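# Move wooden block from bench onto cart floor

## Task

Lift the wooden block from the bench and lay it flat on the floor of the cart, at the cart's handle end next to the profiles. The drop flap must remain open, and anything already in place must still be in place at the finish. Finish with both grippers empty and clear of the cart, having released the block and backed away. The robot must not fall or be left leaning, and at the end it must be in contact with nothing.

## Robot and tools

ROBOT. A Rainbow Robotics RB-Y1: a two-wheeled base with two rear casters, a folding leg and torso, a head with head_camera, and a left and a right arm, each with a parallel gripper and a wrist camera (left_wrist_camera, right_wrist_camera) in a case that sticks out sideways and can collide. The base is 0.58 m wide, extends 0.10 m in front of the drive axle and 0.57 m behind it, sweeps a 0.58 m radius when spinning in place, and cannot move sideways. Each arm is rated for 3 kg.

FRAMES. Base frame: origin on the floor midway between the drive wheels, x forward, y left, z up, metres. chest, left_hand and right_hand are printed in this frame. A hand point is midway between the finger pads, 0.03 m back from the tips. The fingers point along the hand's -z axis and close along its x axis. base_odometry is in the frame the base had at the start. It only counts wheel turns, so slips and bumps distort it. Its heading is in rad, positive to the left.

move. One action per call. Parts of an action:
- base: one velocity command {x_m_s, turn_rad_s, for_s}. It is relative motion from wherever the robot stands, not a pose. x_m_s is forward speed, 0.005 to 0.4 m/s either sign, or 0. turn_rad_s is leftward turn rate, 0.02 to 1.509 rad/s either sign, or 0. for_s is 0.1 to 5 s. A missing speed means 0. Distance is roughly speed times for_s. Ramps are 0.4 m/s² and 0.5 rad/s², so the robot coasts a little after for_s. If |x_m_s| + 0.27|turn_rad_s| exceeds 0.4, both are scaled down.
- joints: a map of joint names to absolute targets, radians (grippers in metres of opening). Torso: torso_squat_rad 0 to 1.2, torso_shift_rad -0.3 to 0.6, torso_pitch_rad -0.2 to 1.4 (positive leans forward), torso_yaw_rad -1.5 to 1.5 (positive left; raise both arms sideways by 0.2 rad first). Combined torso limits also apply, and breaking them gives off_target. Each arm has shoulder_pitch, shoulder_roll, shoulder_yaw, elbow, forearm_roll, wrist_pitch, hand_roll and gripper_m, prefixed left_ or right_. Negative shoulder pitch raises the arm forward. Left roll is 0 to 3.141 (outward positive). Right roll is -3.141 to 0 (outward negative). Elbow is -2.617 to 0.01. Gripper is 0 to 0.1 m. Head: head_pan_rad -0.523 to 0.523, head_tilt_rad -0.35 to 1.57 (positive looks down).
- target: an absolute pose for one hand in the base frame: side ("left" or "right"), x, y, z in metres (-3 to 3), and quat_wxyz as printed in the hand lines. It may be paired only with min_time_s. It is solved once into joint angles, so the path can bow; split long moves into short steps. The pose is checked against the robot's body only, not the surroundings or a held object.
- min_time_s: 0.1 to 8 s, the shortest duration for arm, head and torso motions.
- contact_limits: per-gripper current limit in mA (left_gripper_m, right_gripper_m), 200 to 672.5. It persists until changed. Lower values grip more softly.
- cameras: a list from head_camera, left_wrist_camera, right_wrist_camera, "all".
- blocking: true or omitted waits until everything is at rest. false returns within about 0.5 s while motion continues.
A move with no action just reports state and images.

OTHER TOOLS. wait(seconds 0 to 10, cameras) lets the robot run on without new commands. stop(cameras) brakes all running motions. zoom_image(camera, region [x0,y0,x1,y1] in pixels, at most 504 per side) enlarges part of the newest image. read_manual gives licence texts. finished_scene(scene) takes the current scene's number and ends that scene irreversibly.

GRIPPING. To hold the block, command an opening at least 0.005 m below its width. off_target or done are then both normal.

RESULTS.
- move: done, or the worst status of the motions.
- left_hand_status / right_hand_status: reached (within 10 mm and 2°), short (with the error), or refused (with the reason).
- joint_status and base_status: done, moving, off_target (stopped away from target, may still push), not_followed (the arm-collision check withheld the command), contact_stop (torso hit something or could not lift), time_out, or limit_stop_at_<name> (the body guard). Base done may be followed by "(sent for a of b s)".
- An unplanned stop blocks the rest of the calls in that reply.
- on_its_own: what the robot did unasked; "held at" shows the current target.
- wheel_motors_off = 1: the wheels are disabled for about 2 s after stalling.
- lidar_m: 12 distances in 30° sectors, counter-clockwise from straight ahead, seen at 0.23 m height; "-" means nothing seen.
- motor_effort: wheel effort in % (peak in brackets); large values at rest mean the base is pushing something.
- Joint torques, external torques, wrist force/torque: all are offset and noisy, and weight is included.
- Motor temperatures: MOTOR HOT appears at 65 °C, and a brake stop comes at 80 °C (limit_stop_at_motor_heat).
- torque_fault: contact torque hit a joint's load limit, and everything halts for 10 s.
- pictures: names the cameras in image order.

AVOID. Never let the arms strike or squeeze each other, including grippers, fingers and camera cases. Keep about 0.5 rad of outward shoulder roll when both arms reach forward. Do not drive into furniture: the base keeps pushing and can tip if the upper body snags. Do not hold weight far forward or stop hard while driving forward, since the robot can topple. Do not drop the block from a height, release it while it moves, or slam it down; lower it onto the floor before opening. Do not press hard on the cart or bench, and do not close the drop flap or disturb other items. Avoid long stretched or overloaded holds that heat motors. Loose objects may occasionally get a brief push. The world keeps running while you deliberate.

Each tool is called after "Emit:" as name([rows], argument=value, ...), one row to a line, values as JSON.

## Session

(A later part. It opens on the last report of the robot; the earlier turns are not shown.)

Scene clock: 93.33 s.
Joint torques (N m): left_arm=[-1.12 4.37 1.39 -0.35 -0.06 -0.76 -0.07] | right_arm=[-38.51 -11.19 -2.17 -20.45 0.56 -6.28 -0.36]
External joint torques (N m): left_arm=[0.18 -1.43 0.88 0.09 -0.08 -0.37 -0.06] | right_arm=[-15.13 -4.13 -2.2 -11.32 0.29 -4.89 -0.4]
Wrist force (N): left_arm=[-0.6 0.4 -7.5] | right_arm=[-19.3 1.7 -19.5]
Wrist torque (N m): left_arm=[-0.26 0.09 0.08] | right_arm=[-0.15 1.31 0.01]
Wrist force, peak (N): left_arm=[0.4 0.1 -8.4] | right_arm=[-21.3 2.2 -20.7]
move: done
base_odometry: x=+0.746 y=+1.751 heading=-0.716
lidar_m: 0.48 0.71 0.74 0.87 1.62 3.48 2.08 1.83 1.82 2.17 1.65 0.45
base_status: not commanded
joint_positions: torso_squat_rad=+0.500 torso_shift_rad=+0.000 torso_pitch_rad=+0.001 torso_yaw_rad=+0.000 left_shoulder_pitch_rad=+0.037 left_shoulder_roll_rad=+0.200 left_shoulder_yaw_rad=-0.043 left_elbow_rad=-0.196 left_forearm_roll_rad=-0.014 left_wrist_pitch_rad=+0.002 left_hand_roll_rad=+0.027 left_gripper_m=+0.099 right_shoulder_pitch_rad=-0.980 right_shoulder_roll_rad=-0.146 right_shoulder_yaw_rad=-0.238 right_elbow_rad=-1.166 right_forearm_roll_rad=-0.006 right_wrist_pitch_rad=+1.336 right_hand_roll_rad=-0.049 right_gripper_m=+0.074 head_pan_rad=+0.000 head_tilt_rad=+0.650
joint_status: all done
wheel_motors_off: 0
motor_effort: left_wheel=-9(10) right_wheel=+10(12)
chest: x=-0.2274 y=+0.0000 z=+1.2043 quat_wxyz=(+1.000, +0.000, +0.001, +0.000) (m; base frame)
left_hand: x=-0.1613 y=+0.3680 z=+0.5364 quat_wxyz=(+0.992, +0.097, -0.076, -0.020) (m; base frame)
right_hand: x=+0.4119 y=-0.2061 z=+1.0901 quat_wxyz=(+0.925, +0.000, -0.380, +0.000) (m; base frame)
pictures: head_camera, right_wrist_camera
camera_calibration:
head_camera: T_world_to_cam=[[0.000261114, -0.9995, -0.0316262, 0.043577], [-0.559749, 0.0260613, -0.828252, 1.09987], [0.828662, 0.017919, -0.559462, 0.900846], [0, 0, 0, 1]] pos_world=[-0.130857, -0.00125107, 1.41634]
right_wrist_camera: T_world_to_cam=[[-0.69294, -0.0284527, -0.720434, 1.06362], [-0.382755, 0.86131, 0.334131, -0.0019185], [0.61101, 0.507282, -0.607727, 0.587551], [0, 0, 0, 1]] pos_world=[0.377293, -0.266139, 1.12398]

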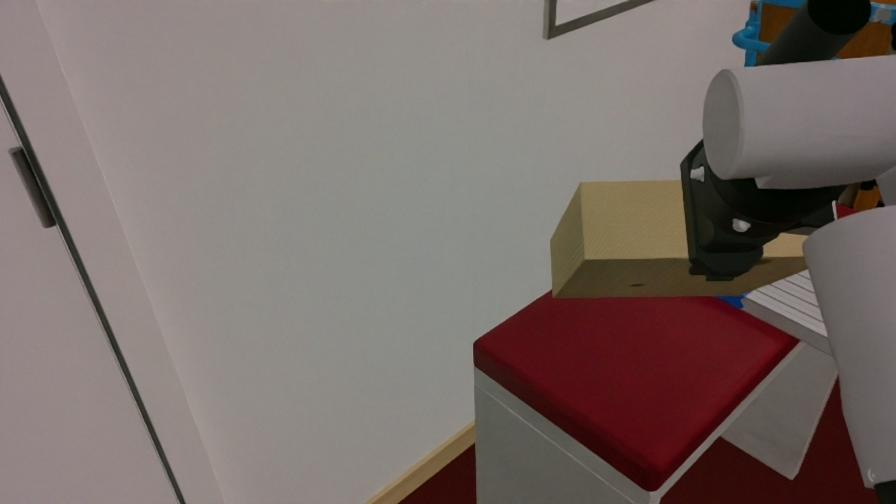

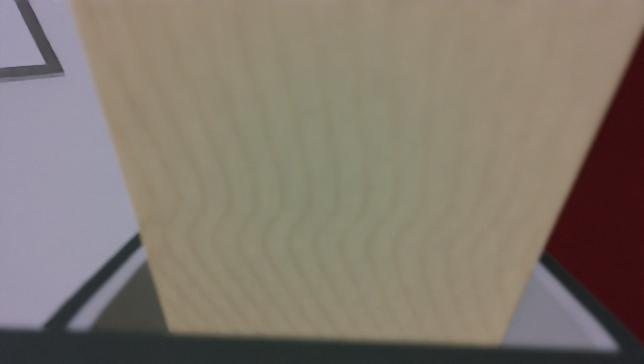

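Emit:
move(base={"x_m_s": -0.3, "for_s": 1.0})

Emit:
move(base={"turn_rad_s": -0.9, "for_s": 1.472})

Emit:
move(base={"x_m_s": 0.4, "for_s": 5.0})

Emit:
move(base={"x_m_s": 0.35, "for_s": 1.4})

Emit:
move(base={"turn_rad_s": 1.0, "for_s": 1.9}, cameras=["head_camera", "right_wrist_camera"])

Scene clock: 100.47 s.
Joint torques (N m): left_arm=[-1.61 4.73 1.12 -0.34 -0.01 -0.74 -0.15] | right_arm=[-38.95 -11.12 -1.97 -20.77 0.33 -6.55 -0.3]
External joint torques (N m): left_arm=[-0.3 -1.08 0.61 0.1 -0.03 -0.35 -0.14] | right_arm=[-15.57 -4.07 -1.99 -11.64 0.11 -5.16 -0.33]
Wrist force (N): left_arm=[-0.1 0.4 -7.9] | right_arm=[-19.1 1.1 -19.6]
Wrist torque (N m): left_arm=[-0.29 0.08 0.06] | right_arm=[-0.29 1.33 -0.01]
Wrist force, peak (N): left_arm=[0.0 0.5 -8.4] | right_arm=[-19.1 1.6 -21.4]
move: done
base_odometry: x=+0.520 y=+1.948 heading=-0.717
lidar_m: 0.75 0.95 0.96 1.13 2.08 3.06 1.83 1.61 1.61 1.88 3.39 0.73
base_status: done (sent for 1 of 1 s)
joint_positions: torso_squat_rad=+0.500 torso_shift_rad=+0.000 torso_pitch_rad=+0.001 torso_yaw_rad=+0.000 left_shoulder_pitch_rad=+0.037 left_shoulder_roll_rad=+0.200 left_shoulder_yaw_rad=-0.043 left_elbow_rad=-0.196 left_forearm_roll_rad=-0.014 left_wrist_pitch_rad=+0.002 left_hand_roll_rad=+0.027 left_gripper_m=+0.099 right_shoulder_pitch_rad=-0.979 right_shoulder_roll_rad=-0.146 right_shoulder_yaw_rad=-0.238 right_elbow_rad=-1.166 right_forearm_roll_rad=-0.005 right_wrist_pitch_rad=+1.336 right_hand_roll_rad=-0.049 right_gripper_m=+0.074 head_pan_rad=+0.000 head_tilt_rad=+0.650
joint_status: not commanded
wheel_motors_off: 0
motor_effort: left_wheel=-19(29) right_wheel=+19(52)
chest: x=-0.2275 y=+0.0000 z=+1.2043 quat_wxyz=(+1.000, +0.000, +0.000, +0.000) (m; base frame)
left_hand: x=-0.1613 y=+0.3680 z=+0.5364 quat_wxyz=(+0.992, +0.097, -0.076, -0.020) (m; base frame)
right_hand: x=+0.4118 y=-0.2062 z=+1.0900 quat_wxyz=(+0.925, +0.000, -0.379, +0.000) (m; base frame)
pictures: none

Scene clock: 103.73 s.
Joint torques (N m): left_arm=[-1.6 4.42 1.28 -0.43 0.04 -0.76 -0.07] | right_arm=[-38.9 -11.52 -1.42 -20.85 0.44 -6.35 -0.14]
External joint torques (N m): left_arm=[-0.3 -1.38 0.77 0.01 0.01 -0.37 -0.06] | right_arm=[-15.52 -4.46 -1.45 -11.72 0.17 -4.97 -0.17]
Wrist force (N): left_arm=[0.3 -0.2 -7.4] | right_arm=[-19.3 1.7 -19.1]
Wrist torque (N m): left_arm=[-0.18 0.18 0.08] | right_arm=[-0.12 1.29 -0.04]
Wrist force, peak (N): left_arm=[0.3 0.4 -8.4] | right_arm=[-18.9 1.7 -20.6]
move: done
base_odometry: x=+0.520 y=+1.948 heading=-1.792
lidar_m: 3.18 0.74 0.73 0.95 0.94 1.12 1.96 3.25 1.86 1.59 1.59 1.84
base_status: done (sent for 1.47 of 1.47 s)
joint_positions: torso_squat_rad=+0.500 torso_shift_rad=+0.000 torso_pitch_rad=+0.001 torso_yaw_rad=+0.000 left_shoulder_pitch_rad=+0.037 left_shoulder_roll_rad=+0.200 left_shoulder_yaw_rad=-0.043 left_elbow_rad=-0.196 left_forearm_roll_rad=-0.014 left_wrist_pitch_rad=+0.002 left_hand_roll_rad=+0.027 left_gripper_m=+0.099 right_shoulder_pitch_rad=-0.979 right_shoulder_roll_rad=-0.146 right_shoulder_yaw_rad=-0.238 right_elbow_rad=-1.166 right_forearm_roll_rad=-0.005 right_wrist_pitch_rad=+1.336 right_hand_roll_rad=-0.049 right_gripper_m=+0.074 head_pan_rad=+0.000 head_tilt_rad=+0.650
joint_status: not commanded
wheel_motors_off: 0
motor_effort: left_wheel=+17(53) right_wheel=+5(50)
chest: x=-0.2275 y=+0.0000 z=+1.2043 quat_wxyz=(+1.000, +0.000, +0.000, +0.000) (m; base frame)
left_hand: x=-0.1613 y=+0.3680 z=+0.5364 quat_wxyz=(+0.992, +0.097, -0.076, -0.020) (m; base frame)
right_hand: x=+0.4118 y=-0.2063 z=+1.0900 quat_wxyz=(+0.925, +0.000, -0.379, +0.000) (m; base frame)
pictures: none

Scene clock: 110.10 s.
Joint torques (N m): left_arm=[-1.04 4.2 1.2 -0.31 0.02 -0.63 -0.01] | right_arm=[-39.18 -11.51 -1.73 -20.59 0.48 -6.23 -0.24]
External joint torques (N m): left_arm=[0.26 -1.6 0.7 0.12 0 -0.24 -0.01] | right_arm=[-15.8 -4.45 -1.75 -11.46 0.21 -4.84 -0.27]
Wrist force (N): left_arm=[0.5 0.0 -7.3] | right_arm=[-19.2 1.1 -19.4]
Wrist torque (N m): left_arm=[-0.20 0.22 0.06] | right_arm=[-0.14 1.31 -0.04]
Wrist force, peak (N): left_arm=[0.3 -0.2 -8.2] | right_arm=[-19.7 1.8 -20.9]
move: done
base_odometry: x=+0.080 y=-0.003 heading=-1.793
lidar_m: 2.12 2.99 0.81 0.71 0.72 1.04 2.96 2.19 1.25 1.05 1.06 1.22
base_status: done (sent for 5 of 5 s)
joint_positions: torso_squat_rad=+0.500 torso_shift_rad=+0.000 torso_pitch_rad=+0.001 torso_yaw_rad=+0.000 left_shoulder_pitch_rad=+0.037 left_shoulder_roll_rad=+0.200 left_shoulder_yaw_rad=-0.043 left_elbow_rad=-0.196 left_forearm_roll_rad=-0.014 left_wrist_pitch_rad=+0.002 left_hand_roll_rad=+0.027 left_gripper_m=+0.099 right_shoulder_pitch_rad=-0.979 right_shoulder_roll_rad=-0.146 right_shoulder_yaw_rad=-0.238 right_elbow_rad=-1.166 right_forearm_roll_rad=-0.005 right_wrist_pitch_rad=+1.336 right_hand_roll_rad=-0.049 right_gripper_m=+0.074 head_pan_rad=+0.000 head_tilt_rad=+0.650
joint_status: not commanded
wheel_motors_off: 0
motor_effort: left_wheel=-5(48) right_wheel=+7(43)
chest: x=-0.2274 y=+0.0000 z=+1.2043 quat_wxyz=(+1.000, +0.000, +0.001, +0.000) (m; base frame)
left_hand: x=-0.1612 y=+0.3680 z=+0.5364 quat_wxyz=(+0.992, +0.097, -0.076, -0.020) (m; base frame)
right_hand: x=+0.4118 y=-0.2063 z=+1.0900 quat_wxyz=(+0.925, +0.000, -0.379, +0.000) (m; base frame)
pictures: none

Scene clock: 112.73 s.
Joint torques (N m): left_arm=[-0.92 4.22 1.37 -0.54 -0.06 -0.59 -0.07] | right_arm=[-38.66 -11.21 -1.5 -20.98 0.3 -6.23 -0.25]
External joint torques (N m): left_arm=[0.37 -1.58 0.86 -0.11 -0.08 -0.2 -0.06] | right_arm=[-15.28 -4.15 -1.53 -11.85 0.03 -4.84 -0.29]
Wrist force (N): left_arm=[-0.3 0.2 -7.7] | right_arm=[-19.6 1.0 -19.5]
Wrist torque (N m): left_arm=[-0.27 0.13 0.09] | right_arm=[-0.15 1.27 -0.03]
Wrist force, peak (N): left_arm=[1.1 0.2 -8.3] | right_arm=[-19.5 1.6 -20.9]
move: done
base_odometry: x=-0.028 y=-0.481 heading=-1.793
lidar_m: 1.86 3.35 0.98 0.84 0.84 0.98 2.03 1.92 1.09 0.92 0.92 1.08
base_status: done (sent for 1.4 of 1.4 s)
joint_positions: torso_squat_rad=+0.500 torso_shift_rad=+0.000 torso_pitch_rad=+0.001 torso_yaw_rad=+0.000 left_shoulder_pitch_rad=+0.037 left_shoulder_roll_rad=+0.200 left_shoulder_yaw_rad=-0.043 left_elbow_rad=-0.196 left_forearm_roll_rad=-0.014 left_wrist_pitch_rad=+0.002 left_hand_roll_rad=+0.027 left_gripper_m=+0.099 right_shoulder_pitch_rad=-0.979 right_shoulder_roll_rad=-0.146 right_shoulder_yaw_rad=-0.238 right_elbow_rad=-1.166 right_forearm_roll_rad=-0.005 right_wrist_pitch_rad=+1.336 right_hand_roll_rad=-0.049 right_gripper_m=+0.074 head_pan_rad=+0.000 head_tilt_rad=+0.650
joint_status: not commanded
wheel_motors_off: 0
motor_effort: left_wheel=-6(33) right_wheel=+5(30)
chest: x=-0.2274 y=+0.0000 z=+1.2043 quat_wxyz=(+1.000, +0.000, +0.001, +0.000) (m; base frame)
left_hand: x=-0.1612 y=+0.3680 z=+0.5364 quat_wxyz=(+0.992, +0.097, -0.076, -0.020) (m; base frame)
right_hand: x=+0.4119 y=-0.2063 z=+1.0899 quat_wxyz=(+0.925, +0.000, -0.379, +0.000) (m; base frame)
pictures: none

Scene clock: 116.87 s.
Joint torques (N m): left_arm=[-1.63 4.44 1.17 -0.34 -0.09 -0.65 -0.14] | right_arm=[-39.06 -11.26 -1.85 -20.63 0.39 -6.22 -0.41]
External joint torques (N m): left_arm=[-0.34 -1.37 0.66 0.1 -0.12 -0.26 -0.13] | right_arm=[-15.68 -4.21 -1.87 -11.49 0.12 -4.83 -0.44]
Wrist force (N): left_arm=[0.4 0.5 -7.2] | right_arm=[-19.2 0.9 -18.7]
Wrist torque (N m): left_arm=[-0.24 0.16 0.07] | right_arm=[-0.14 1.33 -0.04]
Wrist force, peak (N): left_arm=[-0.5 -0.4 -8.4] | right_arm=[-19.8 2.1 -19.8]
move: done
base_odometry: x=-0.028 y=-0.481 heading=+0.011
lidar_m: 0.83 0.88 1.43 4.02 1.36 0.97 0.92 0.97 1.31 3.37 2.36 0.88
base_status: done (sent for 1.9 of 1.9 s)
joint_positions: torso_squat_rad=+0.500 torso_shift_rad=+0.000 torso_pitch_rad=+0.001 torso_yaw_rad=+0.000 left_shoulder_pitch_rad=+0.037 left_shoulder_roll_rad=+0.200 left_shoulder_yaw_rad=-0.043 left_elbow_rad=-0.196 left_forearm_roll_rad=-0.014 left_wrist_pitch_rad=+0.002 left_hand_roll_rad=+0.027 left_gripper_m=+0.099 right_shoulder_pitch_rad=-0.979 right_shoulder_roll_rad=-0.146 right_shoulder_yaw_rad=-0.238 right_elbow_rad=-1.166 right_forearm_roll_rad=-0.005 right_wrist_pitch_rad=+1.336 right_hand_roll_rad=-0.049 right_gripper_m=+0.074 head_pan_rad=+0.000 head_tilt_rad=+0.650
joint_status: not commanded
wheel_motors_off: 0
motor_effort: left_wheel=+1(42) right_wheel=+20(43)
chest: x=-0.2274 y=-0.0001 z=+1.2043 quat_wxyz=(+1.000, +0.000, +0.001, +0.000) (m; base frame)
left_hand: x=-0.1613 y=+0.3680 z=+0.5364 quat_wxyz=(+0.992, +0.097, -0.076, -0.020) (m; base frame)
right_hand: x=+0.4118 y=-0.2063 z=+1.0900 quat_wxyz=(+0.925, +0.000, -0.379, +0.000) (m; base frame)
pictures: head_camera, right_wrist_camera
camera_calibration:
head_camera: T_world_to_cam=[[0.000229594, -0.999493, -0.0318505, 0.0436911], [-0.559639, 0.0262672, -0.82832, 1.09998], [0.828737, 0.0180149, -0.559349, 0.900698], [0, 0, 0, 1]] pos_world=[-0.130857, -0.0014507, 1.41634]
right_wrist_camera: T_world_to_cam=[[-0.693072, -0.0281446, -0.720319, 1.06348], [-0.382564, 0.861275, 0.334441, -0.00226774], [0.61098, 0.507359, -0.607693, 0.587595], [0, 0, 0, 1]] pos_world=[0.377191, -0.266238, 1.12388]

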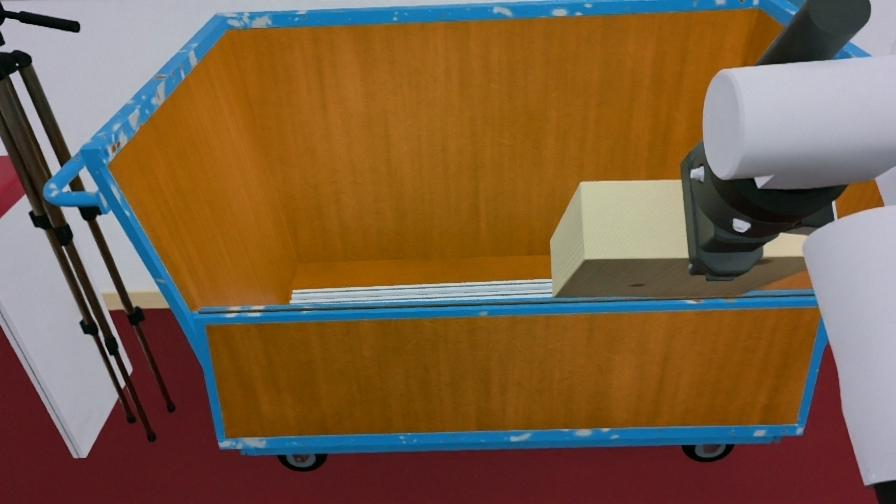

